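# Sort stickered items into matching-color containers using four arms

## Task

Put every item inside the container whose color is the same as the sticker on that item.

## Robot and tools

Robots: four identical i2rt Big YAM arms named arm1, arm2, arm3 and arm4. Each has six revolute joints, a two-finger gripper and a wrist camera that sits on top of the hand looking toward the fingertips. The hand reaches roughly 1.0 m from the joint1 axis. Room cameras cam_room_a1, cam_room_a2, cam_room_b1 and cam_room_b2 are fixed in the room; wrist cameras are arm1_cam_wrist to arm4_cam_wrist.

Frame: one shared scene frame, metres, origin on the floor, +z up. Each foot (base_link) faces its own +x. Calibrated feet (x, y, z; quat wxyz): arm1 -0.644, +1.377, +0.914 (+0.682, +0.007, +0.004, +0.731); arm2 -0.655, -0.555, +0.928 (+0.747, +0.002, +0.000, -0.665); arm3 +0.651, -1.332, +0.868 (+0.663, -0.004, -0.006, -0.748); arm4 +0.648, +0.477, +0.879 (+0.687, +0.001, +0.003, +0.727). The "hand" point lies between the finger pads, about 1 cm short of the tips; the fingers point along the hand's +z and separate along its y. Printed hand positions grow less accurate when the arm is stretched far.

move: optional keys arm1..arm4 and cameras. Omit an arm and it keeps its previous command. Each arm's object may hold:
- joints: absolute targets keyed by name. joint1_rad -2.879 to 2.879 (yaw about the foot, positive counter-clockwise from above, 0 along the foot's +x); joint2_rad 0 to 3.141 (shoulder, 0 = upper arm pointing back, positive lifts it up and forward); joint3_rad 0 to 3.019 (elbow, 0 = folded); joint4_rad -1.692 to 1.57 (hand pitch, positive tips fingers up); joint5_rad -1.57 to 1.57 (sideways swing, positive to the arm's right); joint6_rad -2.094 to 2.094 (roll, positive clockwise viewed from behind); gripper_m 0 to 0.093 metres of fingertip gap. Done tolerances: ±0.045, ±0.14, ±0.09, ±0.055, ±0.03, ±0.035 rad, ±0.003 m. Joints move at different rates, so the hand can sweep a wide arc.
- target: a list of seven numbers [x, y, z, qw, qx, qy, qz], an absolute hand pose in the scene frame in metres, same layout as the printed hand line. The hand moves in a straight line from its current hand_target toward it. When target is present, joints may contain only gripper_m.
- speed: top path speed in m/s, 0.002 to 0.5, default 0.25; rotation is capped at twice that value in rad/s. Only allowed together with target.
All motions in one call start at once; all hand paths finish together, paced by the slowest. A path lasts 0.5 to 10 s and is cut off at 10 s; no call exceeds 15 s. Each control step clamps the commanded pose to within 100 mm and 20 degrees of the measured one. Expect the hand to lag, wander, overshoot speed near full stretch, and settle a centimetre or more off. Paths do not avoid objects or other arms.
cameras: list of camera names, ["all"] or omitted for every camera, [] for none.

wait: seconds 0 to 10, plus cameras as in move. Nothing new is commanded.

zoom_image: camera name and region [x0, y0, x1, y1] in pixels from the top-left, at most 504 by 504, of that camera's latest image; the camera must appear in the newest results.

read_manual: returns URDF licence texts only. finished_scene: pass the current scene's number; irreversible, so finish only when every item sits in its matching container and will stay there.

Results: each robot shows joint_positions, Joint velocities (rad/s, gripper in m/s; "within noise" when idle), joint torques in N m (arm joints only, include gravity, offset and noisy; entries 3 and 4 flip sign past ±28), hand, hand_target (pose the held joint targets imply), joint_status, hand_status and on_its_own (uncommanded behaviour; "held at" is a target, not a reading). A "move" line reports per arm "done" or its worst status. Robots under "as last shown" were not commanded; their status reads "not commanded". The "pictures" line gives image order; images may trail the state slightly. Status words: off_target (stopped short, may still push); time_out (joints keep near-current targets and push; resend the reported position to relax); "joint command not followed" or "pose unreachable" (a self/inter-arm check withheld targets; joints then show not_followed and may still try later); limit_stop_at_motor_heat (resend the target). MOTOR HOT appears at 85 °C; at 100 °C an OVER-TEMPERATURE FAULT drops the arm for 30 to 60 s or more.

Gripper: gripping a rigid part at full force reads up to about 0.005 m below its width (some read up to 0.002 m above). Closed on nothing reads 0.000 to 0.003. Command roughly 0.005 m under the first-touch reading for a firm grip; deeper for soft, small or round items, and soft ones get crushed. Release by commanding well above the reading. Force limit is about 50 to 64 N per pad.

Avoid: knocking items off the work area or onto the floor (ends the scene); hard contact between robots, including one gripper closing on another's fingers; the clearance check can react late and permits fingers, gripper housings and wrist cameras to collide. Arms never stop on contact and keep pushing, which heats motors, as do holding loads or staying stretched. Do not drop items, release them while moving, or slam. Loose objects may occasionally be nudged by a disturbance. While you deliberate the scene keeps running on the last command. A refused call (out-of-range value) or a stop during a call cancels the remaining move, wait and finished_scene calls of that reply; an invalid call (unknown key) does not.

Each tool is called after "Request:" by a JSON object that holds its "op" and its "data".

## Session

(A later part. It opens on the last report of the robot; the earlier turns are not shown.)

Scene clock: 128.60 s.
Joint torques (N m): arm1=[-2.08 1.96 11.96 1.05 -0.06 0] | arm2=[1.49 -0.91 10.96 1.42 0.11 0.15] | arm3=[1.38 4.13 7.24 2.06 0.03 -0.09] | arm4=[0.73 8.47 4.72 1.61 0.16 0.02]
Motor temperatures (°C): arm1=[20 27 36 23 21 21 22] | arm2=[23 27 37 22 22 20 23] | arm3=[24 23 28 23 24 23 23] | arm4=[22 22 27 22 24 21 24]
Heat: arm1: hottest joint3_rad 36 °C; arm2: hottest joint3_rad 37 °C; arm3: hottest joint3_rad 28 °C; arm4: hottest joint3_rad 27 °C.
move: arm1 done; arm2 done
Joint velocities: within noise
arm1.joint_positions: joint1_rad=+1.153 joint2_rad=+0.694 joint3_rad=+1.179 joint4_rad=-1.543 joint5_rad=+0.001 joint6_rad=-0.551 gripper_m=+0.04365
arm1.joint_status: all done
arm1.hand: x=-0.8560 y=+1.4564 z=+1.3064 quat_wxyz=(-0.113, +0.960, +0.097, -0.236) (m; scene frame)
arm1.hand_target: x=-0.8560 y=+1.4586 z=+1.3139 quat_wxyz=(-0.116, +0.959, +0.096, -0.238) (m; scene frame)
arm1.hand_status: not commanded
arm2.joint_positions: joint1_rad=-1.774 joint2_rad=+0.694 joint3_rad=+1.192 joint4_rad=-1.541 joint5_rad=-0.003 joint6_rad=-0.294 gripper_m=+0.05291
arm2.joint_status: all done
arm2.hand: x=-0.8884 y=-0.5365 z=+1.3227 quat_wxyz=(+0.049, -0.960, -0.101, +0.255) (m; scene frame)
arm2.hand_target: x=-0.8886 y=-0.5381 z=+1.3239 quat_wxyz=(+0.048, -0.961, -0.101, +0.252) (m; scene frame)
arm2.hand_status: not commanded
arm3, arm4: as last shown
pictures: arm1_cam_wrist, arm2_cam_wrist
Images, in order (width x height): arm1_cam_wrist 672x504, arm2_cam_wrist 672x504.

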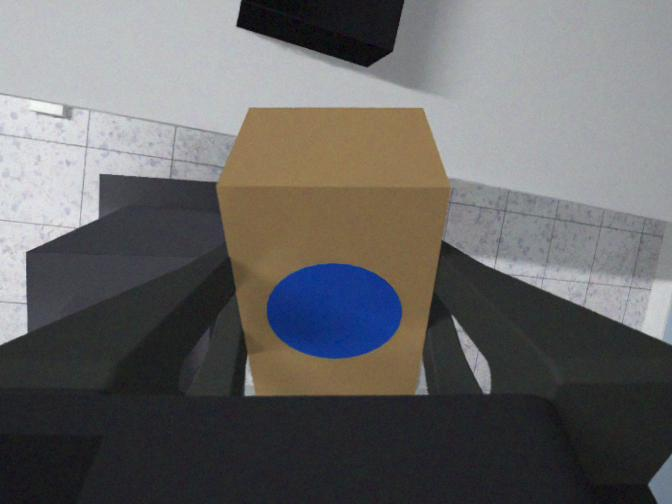

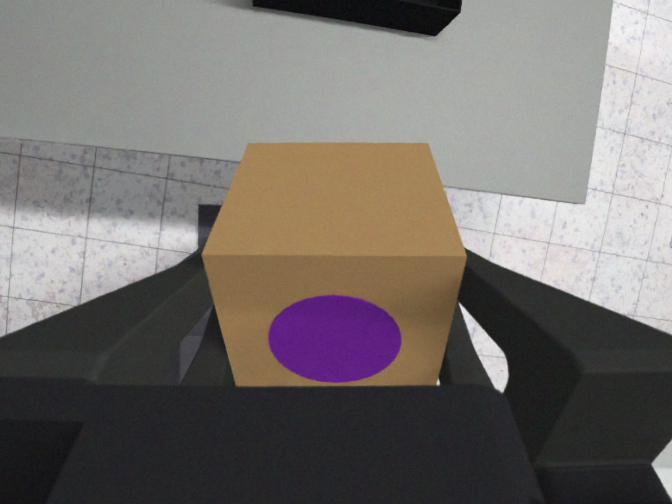

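Request:
{"op": "move", "data": {"arm1": {"joints": {"joint1_rad": -2.273, "joint6_rad": -0.045}}, "arm2": {"joints": {"joint1_rad": 0.851, "joint6_rad": -0.129}}, "cameras": ["arm1_cam_wrist", "arm2_cam_wrist"]}}

Scene clock: 138.27 s.
Joint torques (N m): arm1=[-2.08 0.67 12.14 0.87 -0.05 0.12] | arm2=[1.08 -1.32 10.97 1.4 0.06 0.21] | arm3=[1.2 4.13 7.25 2.04 0.02 -0.09] | arm4=[0.97 8.53 4.71 1.58 0.15 -0.01]
Motor temperatures (°C): arm1=[20 26 35 23 21 21 22] | arm2=[23 27 36 22 22 20 24] | arm3=[24 23 28 23 24 23 23] | arm4=[22 23 27 22 24 21 24]
Heat: arm1: hottest joint3_rad 35 °C; arm2: hottest joint3_rad 36 °C; arm3: hottest joint3_rad 28 °C; arm4: hottest joint3_rad 27 °C.
move: arm1 done; arm2 done
Joint velocities: within noise
arm1.joint_positions: joint1_rad=-2.266 joint2_rad=+0.701 joint3_rad=+1.179 joint4_rad=-1.543 joint5_rad=+0.002 joint6_rad=-0.052 gripper_m=+0.04368
arm1.joint_status: all done
arm1.hand: x=-0.4483 y=+1.2381 z=+1.2980 quat_wxyz=(-0.228, -0.274, -0.930, +0.085) (m; scene frame)
arm1.hand_target: x=-0.4496 y=+1.2377 z=+1.3069 quat_wxyz=(-0.235, -0.280, -0.927, +0.087) (m; scene frame)
arm1.hand_status: not commanded
arm2.joint_positions: joint1_rad=+0.847 joint2_rad=+0.698 joint3_rad=+1.192 joint4_rad=-1.541 joint5_rad=-0.002 joint6_rad=-0.143 gripper_m=+0.05292
arm2.joint_status: all done
arm2.hand: x=-0.4632 y=-0.6906 z=+1.3220 quat_wxyz=(-0.242, -0.222, -0.940, +0.092) (m; scene frame)
arm2.hand_target: x=-0.4638 y=-0.6894 z=+1.3242 quat_wxyz=(-0.241, -0.227, -0.939, +0.090) (m; scene frame)
arm2.hand_status: not commanded
arm3, arm4: as last shown
pictures: arm1_cam_wrist, arm2_cam_wrist
Images, in order (width x height): arm1_cam_wrist 672x504, arm2_cam_wrist 672x504.

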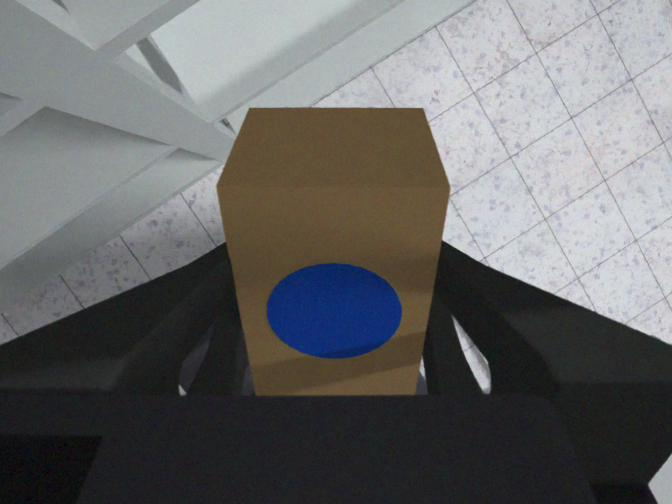

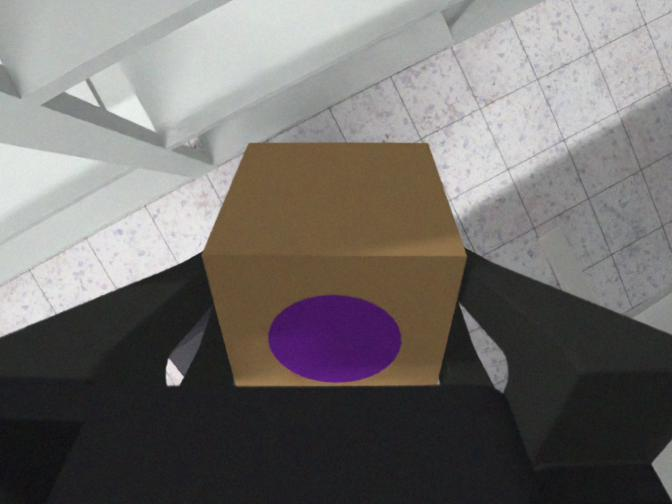

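Request:
{"op": "move", "data": {"arm1": {"target": [-0.305, 1.129, 1.09, 0, 0.2894, 0.9572, 0], "speed": 0.15}, "arm2": {"target": [-0.3095, -0.794, 1.09, 0, 0.236, 0.9718, 0], "speed": 0.15}, "cameras": []}}

Request:
{"op": "move", "data": {"arm1": {"target": [-0.13, 1.0, 1.09, 0, 0.2894, 0.9572, 0], "speed": 0.12}, "arm2": {"target": [-0.145, -0.908, 1.09, 0, 0.236, 0.9718, 0], "speed": 0.12}, "cameras": ["arm1_cam_wrist", "arm2_cam_wrist", "cam_room_b2"]}}

Scene clock: 154.63 s.
Joint torques (N m): arm1=[-3.14 -9.23 15.12 0.54 -0.02 0.09] | arm2=[1.26 -12.86 14.65 0.95 0.11 0.22] | arm3=[1.2 4.13 7.24 2.06 0.02 -0.09] | arm4=[0.67 8.23 4.68 1.72 0.16 0]
Motor temperatures (°C): arm1=[20 25 35 23 21 21 22] | arm2=[23 26 36 22 22 20 24] | arm3=[24 23 28 23 24 23 23] | arm4=[22 23 27 22 24 21 24]
Heat: arm1: hottest joint3_rad 35 °C; arm2: hottest joint3_rad 36 °C; arm3: hottest joint3_rad 28 °C; arm4: hottest joint3_rad 27 °C.
move: arm1 off_target; arm2 off_target
Joint velocities: within noise
arm1.joint_positions: joint1_rad=-2.267 joint2_rad=+1.445 joint3_rad=+1.152 joint4_rad=-1.336 joint5_rad=-0.005 joint6_rad=-0.052 gripper_m=+0.04368
arm1.joint_status: not commanded
arm1.hand: x=-0.3229 y=+1.1466 z=+1.0673 quat_wxyz=(+0.035, -0.284, -0.958, -0.011) (m; scene frame)
arm1.hand_target: x=-0.3063 y=+1.1300 z=+1.0905 quat_wxyz=(+0.000, -0.289, -0.957, +0.000) (m; scene frame)
arm1.hand_status: off_target (0.034 m and 4.2 deg from the pose sent, 0.275 m and 28.2 deg at the start)
arm2.joint_positions: joint1_rad=+0.847 joint2_rad=+1.466 joint3_rad=+1.132 joint4_rad=-1.299 joint5_rad=+0.000 joint6_rad=-0.139 gripper_m=+0.05292
arm2.joint_status: not commanded
arm2.hand: x=-0.3311 y=-0.7815 z=+1.0716 quat_wxyz=(+0.029, -0.232, -0.972, -0.013) (m; scene frame)
arm2.hand_target: x=-0.3106 y=-0.7932 z=+1.0905 quat_wxyz=(+0.000, -0.236, -0.972, +0.000) (m; scene frame)
arm2.hand_status: off_target (0.031 m and 3.7 deg from the pose sent, 0.297 m and 30.0 deg at the start)
arm3, arm4: as last shown
pictures: none
No camera images: "cameras" was empty.

Scene clock: 157.10 s.
Joint torques (N m): arm1=[-2.78 -17.08 16.27 -0.18 -0.05 0.02] | arm2=[1.2 -20.01 15.54 0.13 0.13 0.19] | arm3=[1.14 4.07 7.27 2.07 0.02 -0.09] | arm4=[0.38 8.41 4.75 1.68 0.15 -0.02]
Motor temperatures (°C): arm1=[20 25 36 23 21 21 22] | arm2=[23 26 36 22 22 20 24] | arm3=[24 23 28 23 24 23 23] | arm4=[22 23 27 22 24 21 24]
Heat: arm1: hottest joint3_rad 36 °C; arm2: hottest joint3_rad 36 °C; arm3: hottest joint3_rad 28 °C; arm4: hottest joint3_rad 27 °C.
move: arm1 off_target; arm2 off_target
Joint velocities: within noise
arm1.joint_positions: joint1_rad=-2.267 joint2_rad=+2.014 joint3_rad=+1.929 joint4_rad=-1.516 joint5_rad=-0.005 joint6_rad=-0.052 gripper_m=+0.04368
arm1.joint_status: not commanded
arm1.hand: x=-0.1399 y=+1.0140 z=+1.0706 quat_wxyz=(+0.021, -0.284, -0.959, -0.007) (m; scene frame)
arm1.hand_target: x=-0.1310 y=+1.0008 z=+1.0901 quat_wxyz=(-0.001, -0.289, -0.957, +0.000) (m; scene frame)
arm1.hand_status: off_target (0.026 m and 2.6 deg from the pose sent, 0.243 m and 4.2 deg at the start)
arm2.joint_positions: joint1_rad=+0.847 joint2_rad=+1.968 joint3_rad=+1.825 joint4_rad=-1.451 joint5_rad=+0.000 joint6_rad=-0.139 gripper_m=+0.05292
arm2.joint_status: not commanded
arm2.hand: x=-0.1601 y=-0.9004 z=+1.0811 quat_wxyz=(+0.010, -0.232, -0.973, -0.006) (m; scene frame)
arm2.hand_target: x=-0.1458 y=-0.9074 z=+1.0901 quat_wxyz=(-0.001, -0.236, -0.972, +0.000) (m; scene frame)
arm2.hand_status: off_target (0.019 m and 1.4 deg from the pose sent, 0.226 m and 3.7 deg at the start)
arm3, arm4: as last shown
pictures: arm1_cam_wrist, arm2_cam_wrist, cam_room_b2
Images, in order (width x height): arm1_cam_wrist 672x504, arm2_cam_wrist 672x504, cam_room_b2 672x504.

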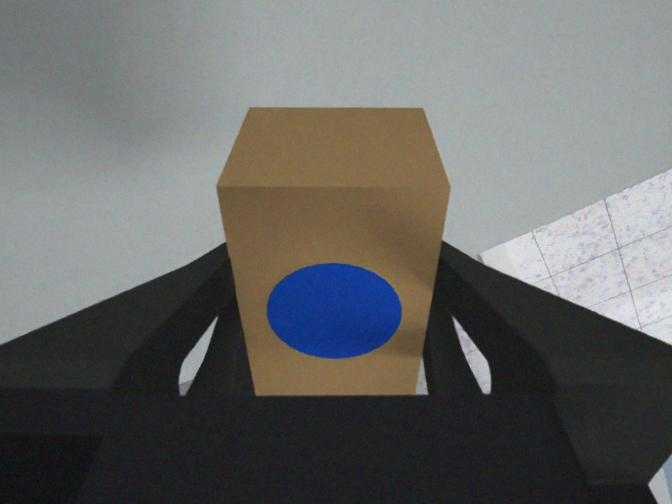

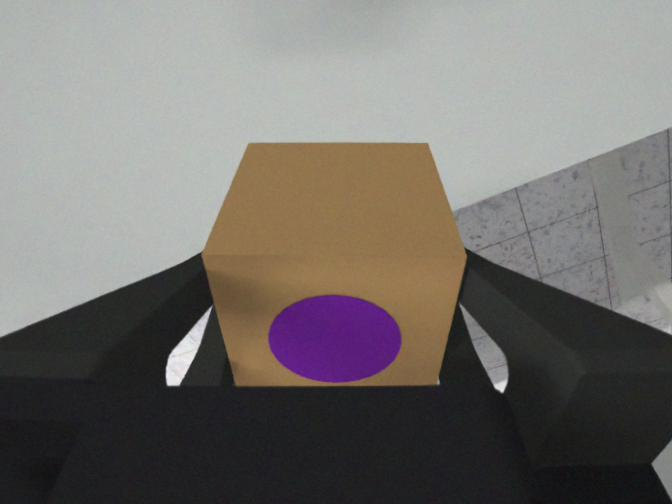

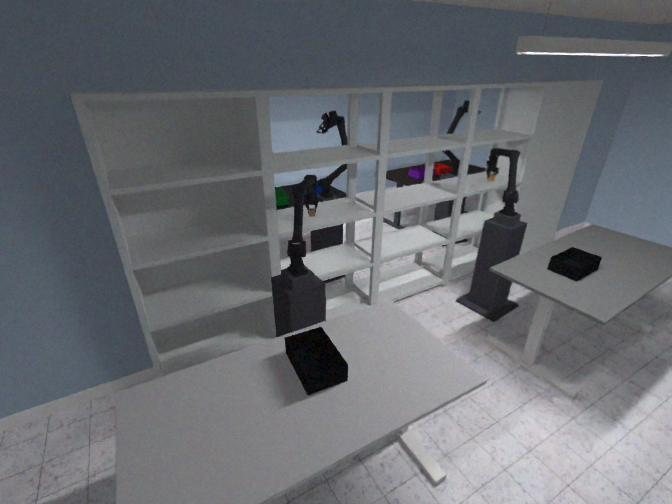

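Request:
{"op": "move", "data": {"cameras": ["arm1_cam_wrist","arm2_cam_wrist"]}}

Scene clock: 180.83 s.
Joint torques (N m): arm1=[-2.67 -17.38 16.13 -0.1 -0.05 0.07] | arm2=[1.32 -19.9 15.53 0.09 0.14 0.19] | arm3=[1.26 4.19 7.23 2.1 0.02 -0.09] | arm4=[0.62 8.41 4.64 1.76 0.14 -0.02]
Motor temperatures (°C): arm1=[20 26 40 23 21 21 22] | arm2=[23 26 40 22 22 20 24] | arm3=[24 23 28 23 24 23 23] | arm4=[22 23 27 22 24 21 24]
Heat: arm1: hottest joint3_rad 40 °C; arm2: hottest joint3_rad 40 °C; arm3: hottest joint3_rad 28 °C; arm4: hottest joint3_rad 27 °C.
Joint velocities: within noise
arm1.joint_positions: joint1_rad=-2.267 joint2_rad=+2.014 joint3_rad=+1.929 joint4_rad=-1.516 joint5_rad=-0.005 joint6_rad=-0.052 gripper_m=+0.04368
arm1.joint_status: not commanded
arm1.hand: x=-0.1399 y=+1.0140 z=+1.0706 quat_wxyz=(+0.021, -0.284, -0.959, -0.007) (m; scene frame)
arm1.hand_target: x=-0.1310 y=+1.0008 z=+1.0901 quat_wxyz=(-0.001, -0.289, -0.957, +0.000) (m; scene frame)
arm1.hand_status: off_target (0.026 m and 2.6 deg from the pose sent, 0.243 m and 4.2 deg at the start)
arm2.joint_positions: joint1_rad=+0.847 joint2_rad=+1.968 joint3_rad=+1.825 joint4_rad=-1.451 joint5_rad=+0.000 joint6_rad=-0.139 gripper_m=+0.05292
arm2.joint_status: not commanded
arm2.hand: x=-0.1601 y=-0.9004 z=+1.0811 quat_wxyz=(+0.010, -0.232, -0.973, -0.006) (m; scene frame)
arm2.hand_target: x=-0.1458 y=-0.9074 z=+1.0901 quat_wxyz=(-0.001, -0.236, -0.972, +0.000) (m; scene frame)
arm2.hand_status: off_target (0.019 m and 1.4 deg from the pose sent, 0.226 m and 3.7 deg at the start)
arm3.joint_positions: joint1_rad=+0.130 joint2_rad=+0.645 joint3_rad=+1.695 joint4_rad=-1.138 joint5_rad=+0.075 joint6_rad=+0.392 gripper_m=+0.09396
arm3.joint_status: not commanded
arm3.hand: x=+0.6386 y=-1.5165 z=+1.5921 quat_wxyz=(-0.552, -0.621, -0.389, +0.398) (m; scene frame)
arm3.hand_target: x=+0.6385 y=-1.5116 z=+1.6003 quat_wxyz=(-0.558, -0.615, -0.384, +0.402) (m; scene frame)
arm3.hand_status: not commanded
arm4.joint_positions: joint1_rad=+0.147 joint2_rad=+0.437 joint3_rad=+1.709 joint4_rad=-1.566 joint5_rad=+0.245 joint6_rad=+0.670 gripper_m=+0.09396
arm4.joint_status: not commanded
arm4.hand: x=+0.6820 y=+0.5376 z=+1.5262 quat_wxyz=(-0.292, +0.355, -0.719, -0.522) (m; scene frame)
arm4.hand_target: x=+0.6829 y=+0.5336 z=+1.5314 quat_wxyz=(-0.294, +0.352, -0.714, -0.529) (m; scene frame)
arm4.hand_status: not commanded
pictures: arm1_cam_wrist, arm2_cam_wrist
Images, in order (width x height): arm1_cam_wrist 672x504, arm2_cam_wrist 672x504.

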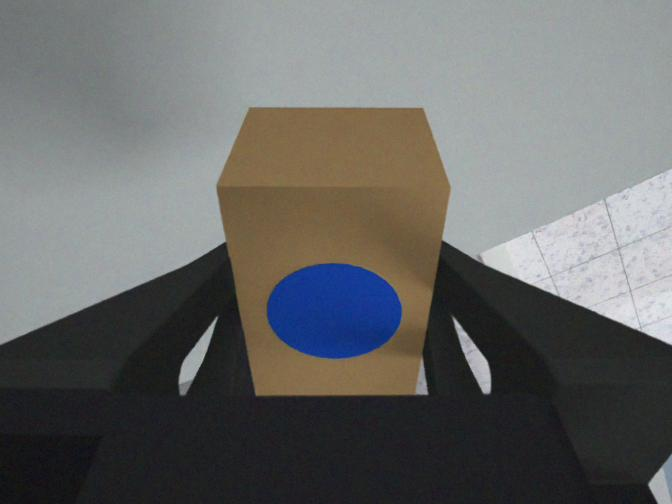

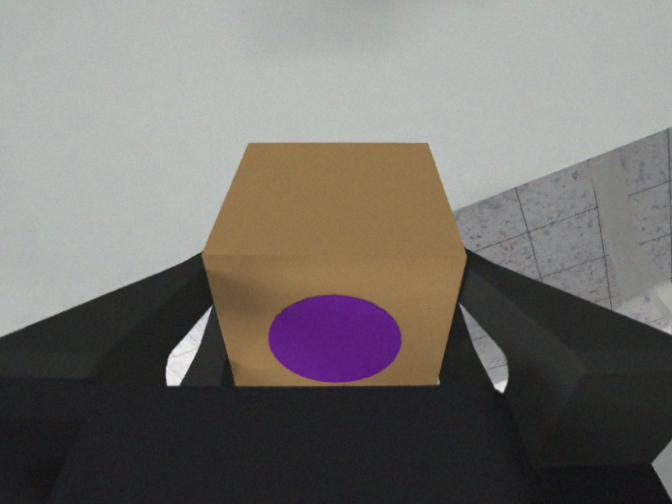

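Request:
{"op": "move", "data": {"arm1": {"target": [-0.037, 0.932, 1.098, 0, 0.2894, 0.9572, 0], "speed": 0.1}, "arm2": {"target": [-0.045, -0.977, 1.098, 0, 0.236, 0.9718, 0], "speed": 0.1}, "cameras": ["arm1_cam_wrist","arm2_cam_wrist"]}}

Scene clock: 190.63 s.
Joint torques (N m): arm1=[-2.61 -21.25 16.25 0.24 -0.03 0.06] | arm2=[1.26 -24.29 15.98 0.29 0.14 0.19] | arm3=[1.32 4.37 7.24 2.04 0.03 -0.09] | arm4=[0.67 8.64 4.64 1.59 0.15 0]
Motor temperatures (°C): arm1=[20 26 40 23 21 21 22] | arm2=[23 26 41 22 22 20 24] | arm3=[24 23 28 23 24 23 23] | arm4=[22 23 27 22 24 21 24]
Heat: arm1: hottest joint3_rad 40 °C; arm2: hottest joint3_rad 41 °C; arm3: hottest joint3_rad 28 °C; arm4: hottest joint3_rad 27 °C.
move: arm1 off_target; arm2 off_target
Joint velocities: within noise
arm1.joint_positions: joint1_rad=-2.267 joint2_rad=+2.380 joint3_rad=+2.591 joint4_rad=-1.686 joint5_rad=-0.005 joint6_rad=-0.052 gripper_m=+0.04368
arm1.joint_status: not commanded
arm1.hand: x=-0.0418 y=+0.9430 z=+1.0817 quat_wxyz=(-0.038, -0.283, -0.958, +0.014) (m; scene frame)
arm1.hand_target: x=-0.0384 y=+0.9331 z=+1.0978 quat_wxyz=(-0.059, -0.289, -0.955, +0.021) (m; scene frame)
arm1.hand_status: off_target (0.020 m and 4.8 deg from the pose sent, 0.134 m and 2.6 deg at the start; a joint's target at an end of its range on 33 of 55 steps)
arm2.joint_positions: joint1_rad=+0.847 joint2_rad=+2.357 joint3_rad=+2.521 joint4_rad=-1.670 joint5_rad=+0.000 joint6_rad=-0.139 gripper_m=+0.05292
arm2.joint_status: not commanded
arm2.hand: x=-0.0556 y=-0.9732 z=+1.0948 quat_wxyz=(-0.031, -0.232, -0.972, +0.010) (m; scene frame)
arm2.hand_target: x=-0.0460 y=-0.9762 z=+1.0975 quat_wxyz=(-0.040, -0.236, -0.971, +0.015) (m; scene frame)
arm2.hand_status: off_target (0.012 m and 3.8 deg from the pose sent, 0.139 m and 1.4 deg at the start; a joint's target at an end of its range on 26 of 55 steps)
arm3, arm4: as last shown
pictures: arm1_cam_wrist, arm2_cam_wrist
Images, in order (width x height): arm1_cam_wrist 672x504, arm2_cam_wrist 672x504.

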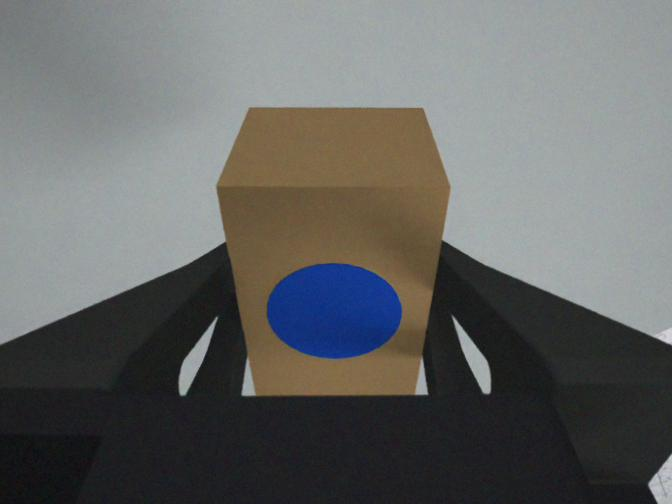

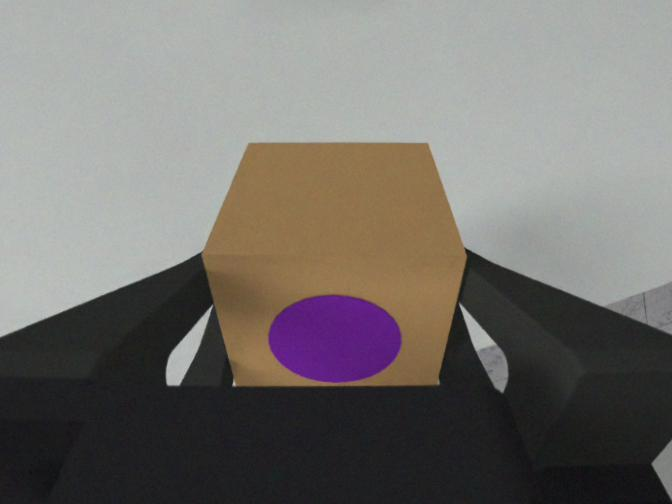

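Request:
{"op": "move", "data": {"arm1": {"target": [-0.045, 0.938, 1.062, 0, 0.2894, 0.9572, 0], "speed": 0.06}, "arm2": {"target": [-0.052, -0.972, 1.06, 0, 0.236, 0.9718, 0], "speed": 0.06}, "cameras": []}}

Request:
{"op": "move", "data": {"arm1": {"target": [-0.045, 0.938, 1.045, 0, 0.2894, 0.9572, 0], "speed": 0.05}, "arm2": {"target": [-0.052, -0.972, 1.048, 0, 0.236, 0.9718, 0], "speed": 0.05}, "cameras": ["arm1_cam_wrist","arm2_cam_wrist"]}}

Scene clock: 199.03 s.
Joint torques (N m): arm1=[-2.67 -21.42 10.96 0.24 -0.05 0.05] | arm2=[1.26 -24.12 12.12 0.23 0.13 0.19] | arm3=[1.38 4.07 7.19 2.06 0.02 -0.09] | arm4=[0.79 8.12 4.81 1.77 0.19 0.02]
Motor temperatures (°C): arm1=[20 26 41 23 21 21 22] | arm2=[23 26 41 22 22 20 24] | arm3=[24 23 29 23 24 23 23] | arm4=[22 23 27 22 24 21 24]
Heat: arm1: hottest joint3_rad 41 °C; arm2: hottest joint3_rad 41 °C; arm3: hottest joint3_rad 29 °C; arm4: hottest joint3_rad 27 °C.
move: arm1 off_target; arm2 off_target
Joint velocities: within noise
arm1.joint_positions: joint1_rad=-2.267 joint2_rad=+2.397 joint3_rad=+2.591 joint4_rad=-1.686 joint5_rad=-0.005 joint6_rad=-0.052 gripper_m=+0.04368
arm1.joint_status: not commanded
arm1.hand: x=-0.0414 y=+0.9426 z=+1.0693 quat_wxyz=(-0.030, -0.283, -0.958, +0.012) (m; scene frame)
arm1.hand_target: x=-0.0454 y=+0.9384 z=+1.0618 quat_wxyz=(-0.023, -0.289, -0.957, +0.008) (m; scene frame)
arm1.hand_status: off_target (0.009 m and 3.8 deg from the pose sent, 0.020 m and 4.7 deg at the start; a joint's target at an end of its range on 43 of 46 steps)
arm2.joint_positions: joint1_rad=+0.847 joint2_rad=+2.383 joint3_rad=+2.521 joint4_rad=-1.670 joint5_rad=+0.000 joint6_rad=-0.139 gripper_m=+0.05292
arm2.joint_status: not commanded
arm2.hand: x=-0.0550 y=-0.9736 z=+1.0762 quat_wxyz=(-0.019, -0.232, -0.973, +0.006) (m; scene frame)
arm2.hand_target: x=-0.0526 y=-0.9717 z=+1.0598 quat_wxyz=(-0.005, -0.236, -0.972, +0.002) (m; scene frame)
arm2.hand_status: off_target (0.017 m and 2.3 deg from the pose sent, 0.035 m and 3.8 deg at the start; a joint's target at an end of its range on 36 of 46 steps)
arm3, arm4: as last shown
pictures: none
No camera images: "cameras" was empty.

Scene clock: 200.07 s.
Joint torques (N m): arm1=[-2.55 -21.89 10.97 0.17 -0.07 0.07] | arm2=[1.2 -24.53 11.03 0.7 0.13 0.19] | arm3=[1.38 4.01 7.27 2.07 0.02 -0.1] | arm4=[0.97 8.23 4.71 1.54 0.17 0.01]
Motor temperatures (°C): arm1=[20 26 41 23 21 21 22] | arm2=[23 27 41 22 22 20 24] | arm3=[24 23 29 23 24 23 23] | arm4=[22 23 27 22 24 21 24]
Heat: arm1: hottest joint3_rad 41 °C; arm2: hottest joint3_rad 41 °C; arm3: hottest joint3_rad 29 °C; arm4: hottest joint3_rad 27 °C.
move: arm1 off_target; arm2 off_target
Joint velocities: within noise
arm1.joint_positions: joint1_rad=-2.267 joint2_rad=+2.424 joint3_rad=+2.591 joint4_rad=-1.686 joint5_rad=-0.005 joint6_rad=-0.052 gripper_m=+0.04368
arm1.joint_status: not commanded
arm1.hand: x=-0.0412 y=+0.9423 z=+1.0496 quat_wxyz=(-0.017, -0.284, -0.959, +0.007) (m; scene frame)
arm1.hand_target: x=-0.0453 y=+0.9383 z=+1.0449 quat_wxyz=(-0.012, -0.289, -0.957, +0.004) (m; scene frame)
arm1.hand_status: off_target (0.007 m and 2.3 deg from the pose sent, 0.025 m and 3.8 deg at the start; a joint's target at an end of its range on 31 of 31 steps)
arm2.joint_positions: joint1_rad=+0.847 joint2_rad=+2.393 joint3_rad=+2.521 joint4_rad=-1.670 joint5_rad=+0.000 joint6_rad=-0.139 gripper_m=+0.05292
arm2.joint_status: not commanded
arm2.hand: x=-0.0549 y=-0.9736 z=+1.0697 quat_wxyz=(-0.014, -0.232, -0.973, +0.004) (m; scene frame)
arm2.hand_target: x=-0.0525 y=-0.9717 z=+1.0483 quat_wxyz=(+0.000, -0.236, -0.972, +0.000) (m; scene frame)
arm2.hand_status: off_target (0.022 m and 1.8 deg from the pose sent, 0.028 m and 2.3 deg at the start)
arm3, arm4: as last shown
pictures: arm1_cam_wrist, arm2_cam_wrist
Images, in order (width x height): arm1_cam_wrist 672x504, arm2_cam_wrist 672x504.

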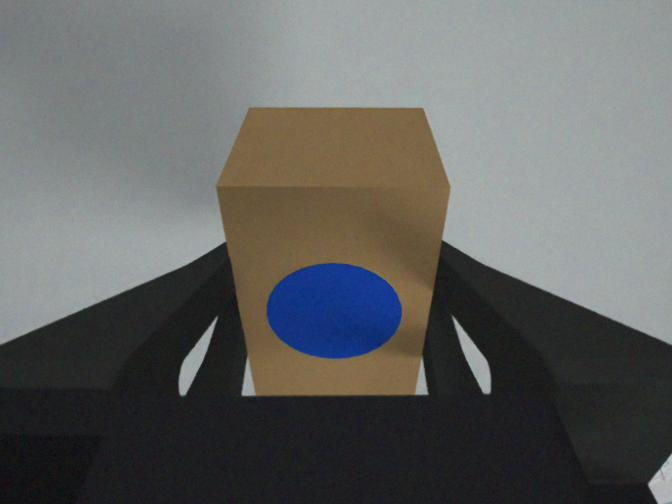

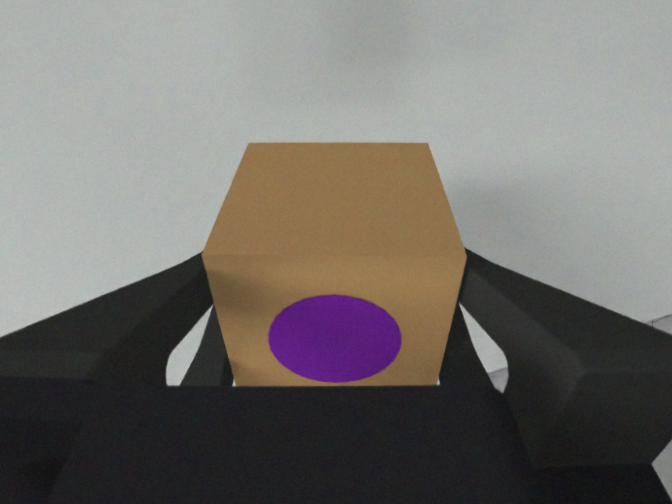

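Request:
{"op": "move", "data": {"arm1": {"target": [-0.045, 0.938, 1.03, 0, 0.2894, 0.9572, 0], "speed": 0.05}, "arm2": {"target": [-0.055, -0.971, 1.03, 0, 0.236, 0.9718, 0], "speed": 0.05}, "cameras": ["arm1_cam_wrist","arm2_cam_wrist"]}}

Scene clock: 205.00 s.
Joint torques (N m): arm1=[-2.73 -22.48 11.17 0.17 -0.05 0.05] | arm2=[1.08 -26.34 9.74 1.32 0.12 0.18] | arm3=[1.26 4.07 7.23 2.04 0.02 -0.1] | arm4=[0.67 8.53 4.56 1.55 0.12 0.02]
Motor temperatures (°C): arm1=[20 27 41 23 21 21 22] | arm2=[23 27 40 22 22 20 25] | arm3=[24 23 29 23 24 23 23] | arm4=[22 23 27 22 24 21 24]
Heat: arm1: hottest joint3_rad 41 °C; arm2: hottest joint3_rad 40 °C; arm3: hottest joint3_rad 29 °C; arm4: hottest joint3_rad 27 °C.
move: arm1 done; arm2 off_target
Joint velocities: within noise
arm1.joint_positions: joint1_rad=-2.267 joint2_rad=+2.446 joint3_rad=+2.591 joint4_rad=-1.686 joint5_rad=-0.005 joint6_rad=-0.052 gripper_m=+0.04368
arm1.joint_status: not commanded
arm1.hand: x=-0.0413 y=+0.9422 z=+1.0342 quat_wxyz=(-0.007, -0.284, -0.959, +0.004) (m; scene frame)
arm1.hand_target: x=-0.0451 y=+0.9382 z=+1.0300 quat_wxyz=(-0.002, -0.289, -0.957, +0.001) (m; scene frame)
arm1.hand_status: done (0.007 m and 1.1 deg from the pose sent, 0.020 m and 2.2 deg at the start; a joint's target at an end of its range on 29 of 30 steps)
arm2.joint_positions: joint1_rad=+0.847 joint2_rad=+2.393 joint3_rad=+2.450 joint4_rad=-1.620 joint5_rad=+0.000 joint6_rad=-0.139 gripper_m=+0.05292
arm2.joint_status: not commanded
arm2.hand: x=-0.0573 y=-0.9719 z=+1.0424 quat_wxyz=(-0.004, -0.232, -0.973, +0.000) (m; scene frame)
arm2.hand_target: x=-0.0552 y=-0.9709 z=+1.0301 quat_wxyz=(+0.000, -0.236, -0.972, +0.000) (m; scene frame)
arm2.hand_status: off_target (0.013 m and 0.6 deg from the pose sent, 0.040 m and 1.8 deg at the start)
arm3, arm4: as last shown
pictures: arm1_cam_wrist, arm2_cam_wrist
Images, in order (width x height): arm1_cam_wrist 672x504, arm2_cam_wrist 672x504.

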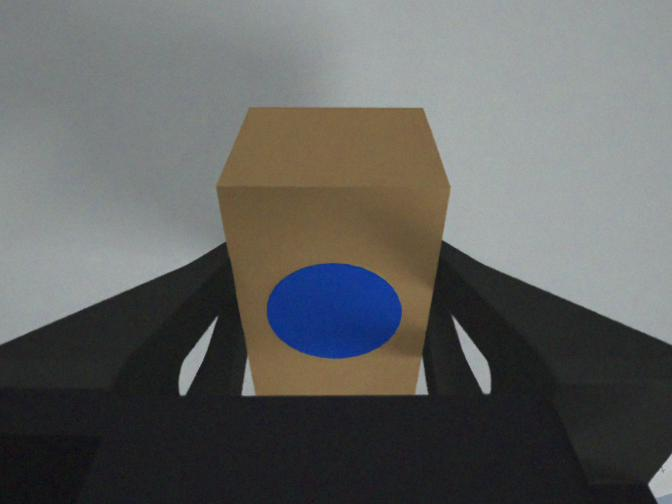

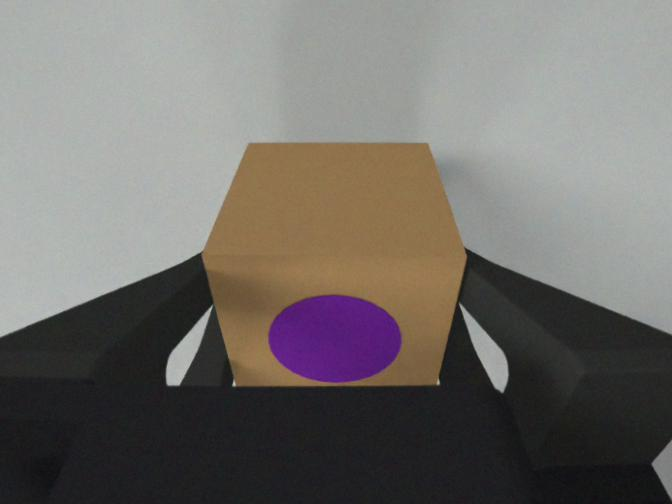

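Continue lowering.

Request:
{"op": "move", "data": {"arm1": {"target": [-0.045, 0.938, 1.018, 0, 0.2894, 0.9572, 0], "speed": 0.05}, "arm2": {"target": [-0.055, -0.971, 1.017, 0, 0.236, 0.9718, 0], "speed": 0.05}, "cameras": []}}

Scene clock: 208.23 s.
Joint torques (N m): arm1=[-3.08 -21.89 10.5 0.99 -0.06 0.08] | arm2=[1.14 -26.46 9.62 1.29 0.11 0.18] | arm3=[1.14 4.07 7.25 2.06 0.02 -0.09] | arm4=[0.91 8.29 4.72 1.55 0.18 -0.02]
Motor temperatures (°C): arm1=[20 27 41 23 21 21 22] | arm2=[23 27 39 22 22 20 25] | arm3=[24 23 29 23 24 23 23] | arm4=[22 23 27 22 24 21 24]
Heat: arm1: hottest joint3_rad 41 °C; arm2: hottest joint3_rad 39 °C; arm3: hottest joint3_rad 29 °C; arm4: hottest joint3_rad 27 °C.
move: arm1 done; arm2 off_target
Joint velocities: within noise
arm1.joint_positions: joint1_rad=-2.267 joint2_rad=+2.446 joint3_rad=+2.565 joint4_rad=-1.681 joint5_rad=-0.005 joint6_rad=-0.052 gripper_m=+0.04368
arm1.joint_status: not commanded
arm1.hand: x=-0.0446 y=+0.9445 z=+1.0243 quat_wxyz=(+0.003, -0.284, -0.959, +0.000) (m; scene frame)
arm1.hand_target: x=-0.0451 y=+0.9382 z=+1.0181 quat_wxyz=(+0.000, -0.289, -0.957, +0.000) (m; scene frame)
arm1.hand_status: done (0.009 m and 0.7 deg from the pose sent, 0.017 m and 1.1 deg at the start)
arm2.joint_positions: joint1_rad=+0.847 joint2_rad=+2.393 joint3_rad=+2.416 joint4_rad=-1.586 joint5_rad=+0.000 joint6_rad=-0.139 gripper_m=+0.05292
arm2.joint_status: not commanded
arm2.hand: x=-0.0567 y=-0.9722 z=+1.0295 quat_wxyz=(-0.004, -0.232, -0.973, +0.000) (m; scene frame)
arm2.hand_target: x=-0.0552 y=-0.9709 z=+1.0172 quat_wxyz=(+0.000, -0.236, -0.972, +0.000) (m; scene frame)
arm2.hand_status: off_target (0.013 m and 0.7 deg from the pose sent, 0.025 m and 0.7 deg at the start)
arm3, arm4: as last shown
pictures: none
No camera images: "cameras" was empty.

Request:
{"op": "move", "data": {"arm1": {"target": [-0.045, 0.938, 1.012, 0, 0.2894, 0.9572, 0], "speed": 0.04}, "arm2": {"target": [-0.055, -0.971, 1.009, 0, 0.236, 0.9718, 0], "speed": 0.04}, "cameras": ["arm1_cam_wrist","arm2_cam_wrist"]}}

Scene clock: 212.37 s.
Joint torques (N m): arm1=[-2.55 -21.77 10.41 0.84 -0.05 0.06] | arm2=[1.2 -26.46 8.46 1.72 0.12 0.18] | arm3=[1.26 3.96 7.28 2.07 0.03 -0.09] | arm4=[0.85 8.41 4.78 1.68 0.18 -0.01]
Motor temperatures (°C): arm1=[20 27 40 23 21 21 23] | arm2=[23 28 38 22 22 20 25] | arm3=[24 23 29 23 24 23 23] | arm4=[22 23 27 22 24 21 24]
Heat: arm1: hottest joint3_rad 40 °C; arm2: hottest joint3_rad 38 °C; arm3: hottest joint3_rad 29 °C; arm4: hottest joint3_rad 27 °C.
move: arm1 done; arm2 off_target
Joint velocities: within noise
arm1.joint_positions: joint1_rad=-2.267 joint2_rad=+2.446 joint3_rad=+2.546 joint4_rad=-1.664 joint5_rad=-0.005 joint6_rad=-0.052 gripper_m=+0.04368
arm1.joint_status: not commanded
arm1.hand: x=-0.0443 y=+0.9443 z=+1.0172 quat_wxyz=(+0.003, -0.284, -0.959, +0.000) (m; scene frame)
arm1.hand_target: x=-0.0451 y=+0.9381 z=+1.0120 quat_wxyz=(+0.000, -0.289, -0.957, +0.000) (m; scene frame)
arm1.hand_status: done (0.008 m and 0.8 deg from the pose sent, 0.014 m and 0.7 deg at the start)
arm2.joint_positions: joint1_rad=+0.847 joint2_rad=+2.393 joint3_rad=+2.409 joint4_rad=-1.576 joint5_rad=+0.000 joint6_rad=-0.139 gripper_m=+0.05292
arm2.joint_status: not commanded
arm2.hand: x=-0.0559 y=-0.9727 z=+1.0270 quat_wxyz=(-0.006, -0.232, -0.973, +0.001) (m; scene frame)
arm2.hand_target: x=-0.0553 y=-0.9708 z=+1.0092 quat_wxyz=(+0.000, -0.236, -0.972, +0.000) (m; scene frame)
arm2.hand_status: off_target (0.018 m and 0.8 deg from the pose sent, 0.020 m and 0.7 deg at the start)
arm3, arm4: as last shown
pictures: arm1_cam_wrist, arm2_cam_wrist
Images, in order (width x height): arm1_cam_wrist 672x504, arm2_cam_wrist 672x504.

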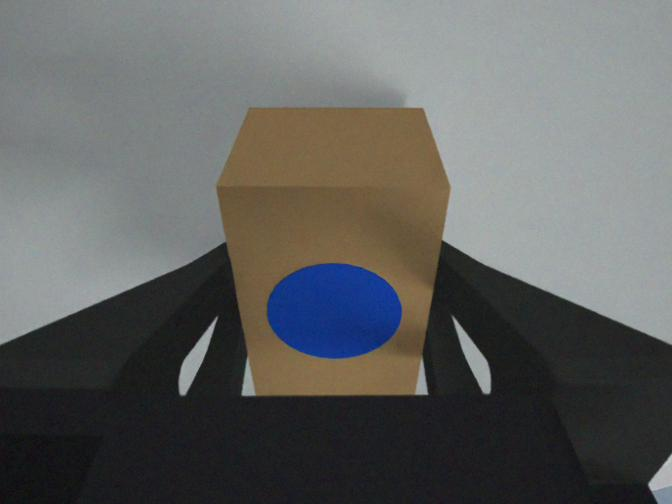

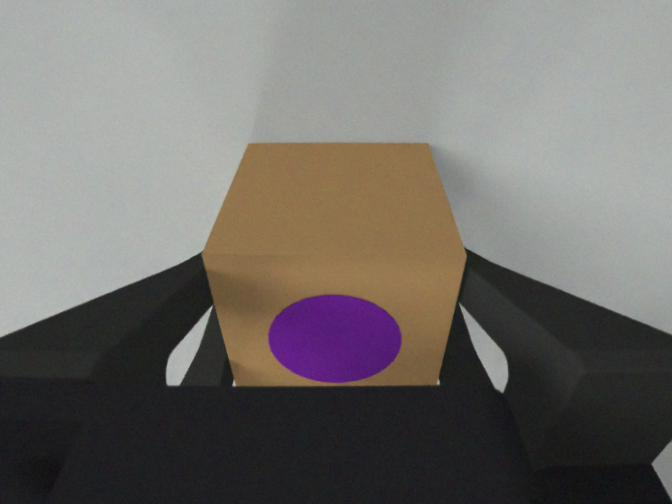

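Request:
{"op": "move", "data": {"arm1": {"target": [-0.045, 0.938, 1.006, 0, 0.2894, 0.9572, 0], "speed": 0.04}, "arm2": {"target": [-0.055, -0.971, 1.004, 0, 0.236, 0.9718, 0], "speed": 0.04}, "cameras": ["arm1_cam_wrist","arm2_cam_wrist"]}}

Scene clock: 217.10 s.
Joint torques (N m): arm1=[-2.49 -22.48 9.13 1.32 -0.03 0.11] | arm2=[0.97 -25.93 8.28 1.87 0.12 0.18] | arm3=[1.38 4.13 7.24 2.06 0.01 -0.1] | arm4=[1.03 8.94 4.67 1.63 0.17 0]
Motor temperatures (°C): arm1=[20 27 39 23 21 21 23] | arm2=[23 28 37 22 22 20 25] | arm3=[24 23 29 23 24 23 23] | arm4=[22 23 27 22 24 21 24]
Heat: arm1: hottest joint3_rad 39 °C; arm2: hottest joint3_rad 37 °C; arm3: hottest joint3_rad 29 °C; arm4: hottest joint3_rad 27 °C.
move: arm1 off_target; arm2 off_target
Joint velocities: within noise
arm1.joint_positions: joint1_rad=-2.267 joint2_rad=+2.445 joint3_rad=+2.541 joint4_rad=-1.658 joint5_rad=-0.006 joint6_rad=-0.052 gripper_m=+0.04368
arm1.joint_status: not commanded
arm1.hand: x=-0.0442 y=+0.9443 z=+1.0156 quat_wxyz=(+0.003, -0.284, -0.959, +0.000) (m; scene frame)
arm1.hand_target: x=-0.0451 y=+0.9382 z=+1.0061 quat_wxyz=(+0.000, -0.289, -0.957, +0.000) (m; scene frame)
arm1.hand_status: off_target (0.011 m and 0.8 deg from the pose sent, 0.013 m and 0.8 deg at the start)
arm2.joint_positions: joint1_rad=+0.847 joint2_rad=+2.387 joint3_rad=+2.397 joint4_rad=-1.565 joint5_rad=+0.000 joint6_rad=-0.139 gripper_m=+0.05292
arm2.joint_status: not commanded
arm2.hand: x=-0.0560 y=-0.9727 z=+1.0268 quat_wxyz=(-0.008, -0.232, -0.973, +0.001) (m; scene frame)
arm2.hand_target: x=-0.0555 y=-0.9707 z=+1.0043 quat_wxyz=(+0.000, -0.236, -0.972, +0.000) (m; scene frame)
arm2.hand_status: off_target (0.023 m and 1.0 deg from the pose sent, 0.023 m and 0.8 deg at the start)
arm3, arm4: as last shown
pictures: arm1_cam_wrist, arm2_cam_wrist
Images, in order (width x height): arm1_cam_wrist 672x504, arm2_cam_wrist 672x504.

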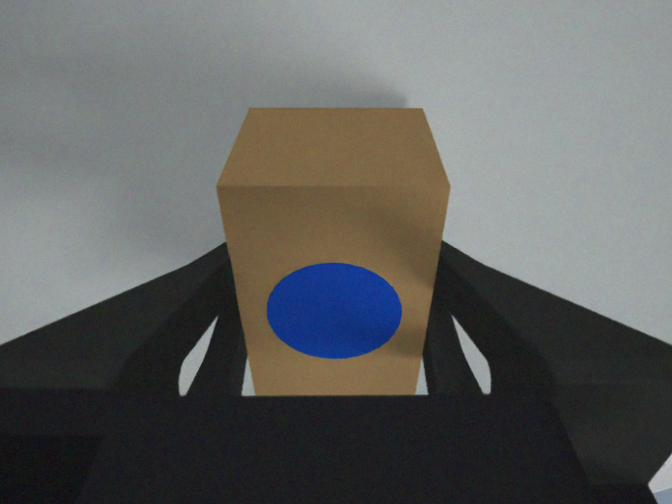

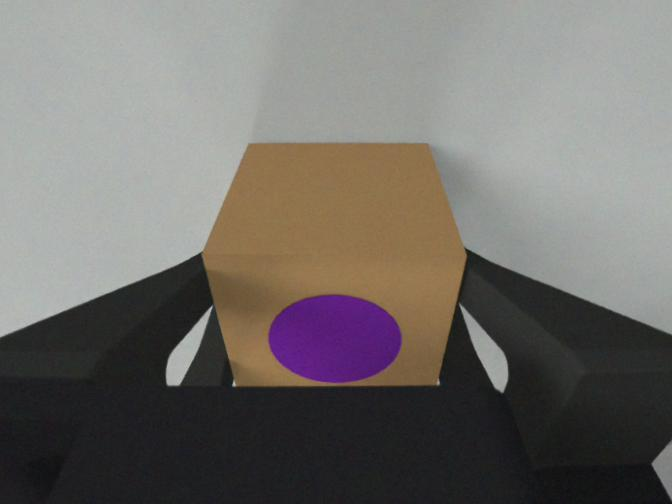

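Request:
{"op": "move", "data": {"arm1": {"target": [-0.045, 0.938, 1.0, 0, 0.2894, 0.9572, 0], "speed": 0.04}, "cameras": ["arm1_cam_wrist","cam_room_a1","cam_room_a2","cam_room_b1","cam_room_b2"]}}

Scene clock: 222.90 s.
Joint torques (N m): arm1=[-2.9 -21.54 8.95 1.51 0.02 0.08] | arm2=[1.14 -25.88 8.29 1.85 0.11 0.17] | arm3=[1.26 4.19 7.27 2.07 0.02 -0.09] | arm4=[0.67 8.23 4.71 1.76 0.16 -0.01]
Motor temperatures (°C): arm1=[20 27 39 23 21 21 23] | arm2=[23 29 37 22 22 20 25] | arm3=[24 23 29 23 24 23 23] | arm4=[22 23 27 22 24 21 24]
Heat: arm1: hottest joint3_rad 39 °C; arm2: hottest joint3_rad 37 °C; arm3: hottest joint3_rad 29 °C; arm4: hottest joint3_rad 27 °C.
move: arm1 off_target
Joint velocities: within noise
arm1.joint_positions: joint1_rad=-2.267 joint2_rad=+2.434 joint3_rad=+2.521 joint4_rad=-1.643 joint5_rad=-0.006 joint6_rad=-0.052 gripper_m=+0.04368
arm1.joint_status: not commanded
arm1.hand: x=-0.0442 y=+0.9443 z=+1.0156 quat_wxyz=(+0.000, -0.284, -0.959, +0.001) (m; scene frame)
arm1.hand_target: x=-0.0453 y=+0.9383 z=+1.0002 quat_wxyz=(+0.000, -0.289, -0.957, +0.000) (m; scene frame)
arm1.hand_status: off_target (0.017 m and 0.7 deg from the pose sent, 0.017 m and 0.7 deg at the start)
arm2: as last shown
arm3.joint_positions: joint1_rad=+0.130 joint2_rad=+0.645 joint3_rad=+1.695 joint4_rad=-1.138 joint5_rad=+0.075 joint6_rad=+0.392 gripper_m=+0.09396
arm3.joint_status: not commanded
arm3.hand: x=+0.6386 y=-1.5165 z=+1.5921 quat_wxyz=(-0.552, -0.621, -0.389, +0.398) (m; scene frame)
arm3.hand_target: x=+0.6385 y=-1.5116 z=+1.6003 quat_wxyz=(-0.558, -0.615, -0.384, +0.402) (m; scene frame)
arm3.hand_status: not commanded
arm4.joint_positions: joint1_rad=+0.147 joint2_rad=+0.437 joint3_rad=+1.709 joint4_rad=-1.566 joint5_rad=+0.245 joint6_rad=+0.670 gripper_m=+0.09396
arm4.joint_status: not commanded
arm4.hand: x=+0.6820 y=+0.5376 z=+1.5262 quat_wxyz=(-0.292, +0.355, -0.719, -0.522) (m; scene frame)
arm4.hand_target: x=+0.6829 y=+0.5336 z=+1.5314 quat_wxyz=(-0.294, +0.352, -0.714, -0.529) (m; scene frame)
arm4.hand_status: not commanded
pictures: arm1_cam_wrist, cam_room_a1, cam_room_a2, cam_room_b1, cam_room_b2
Images, in order (width x height): arm1_cam_wrist 672x504, cam_room_a1 672x504, cam_room_a2 672x504, cam_room_b1 672x504, cam_room_b2 672x504.

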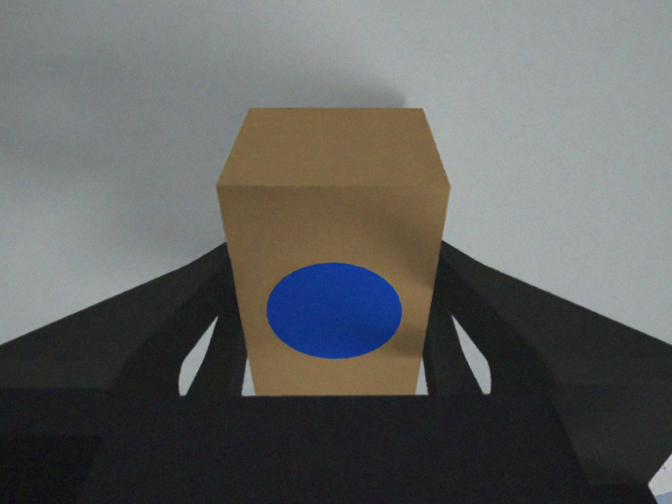

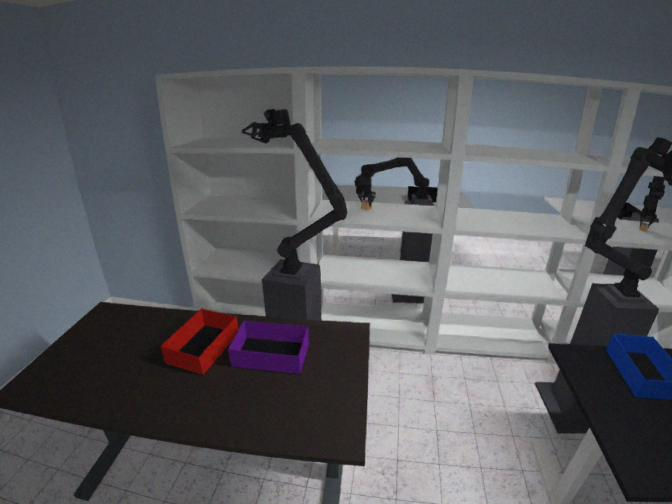

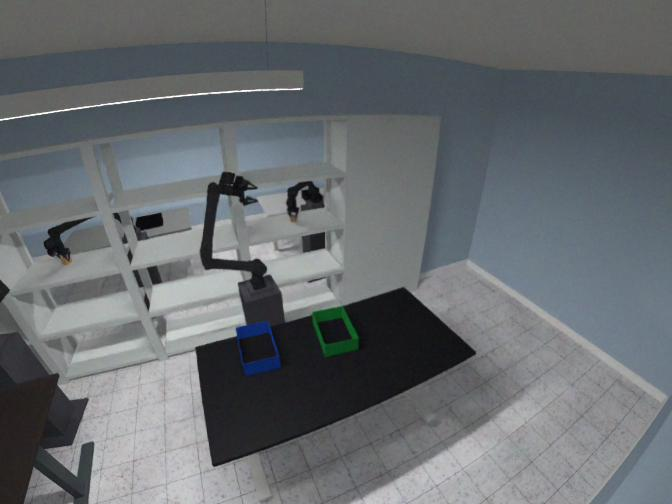

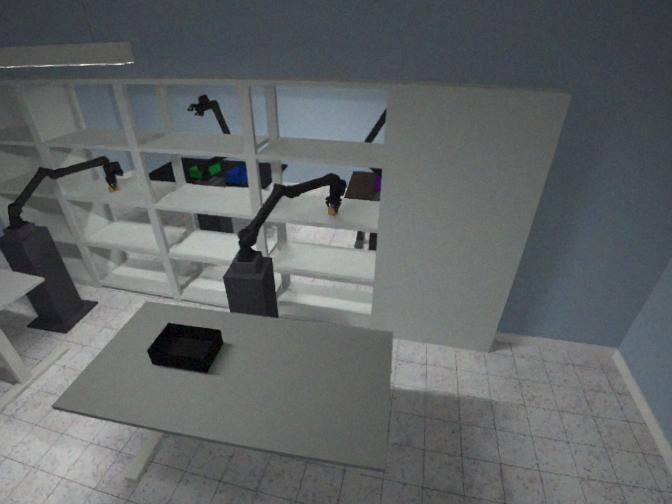

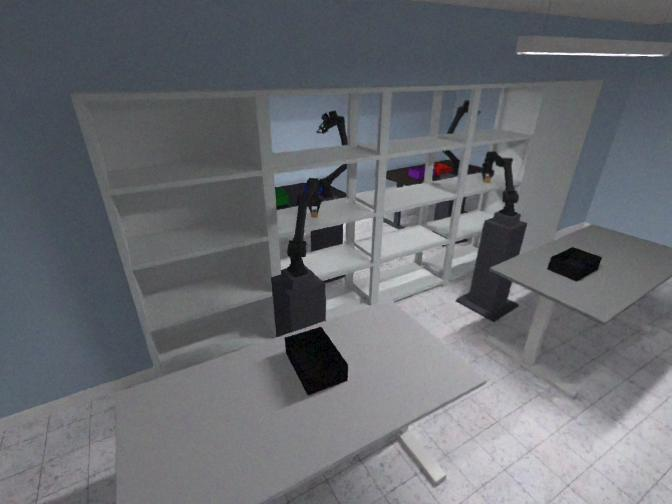

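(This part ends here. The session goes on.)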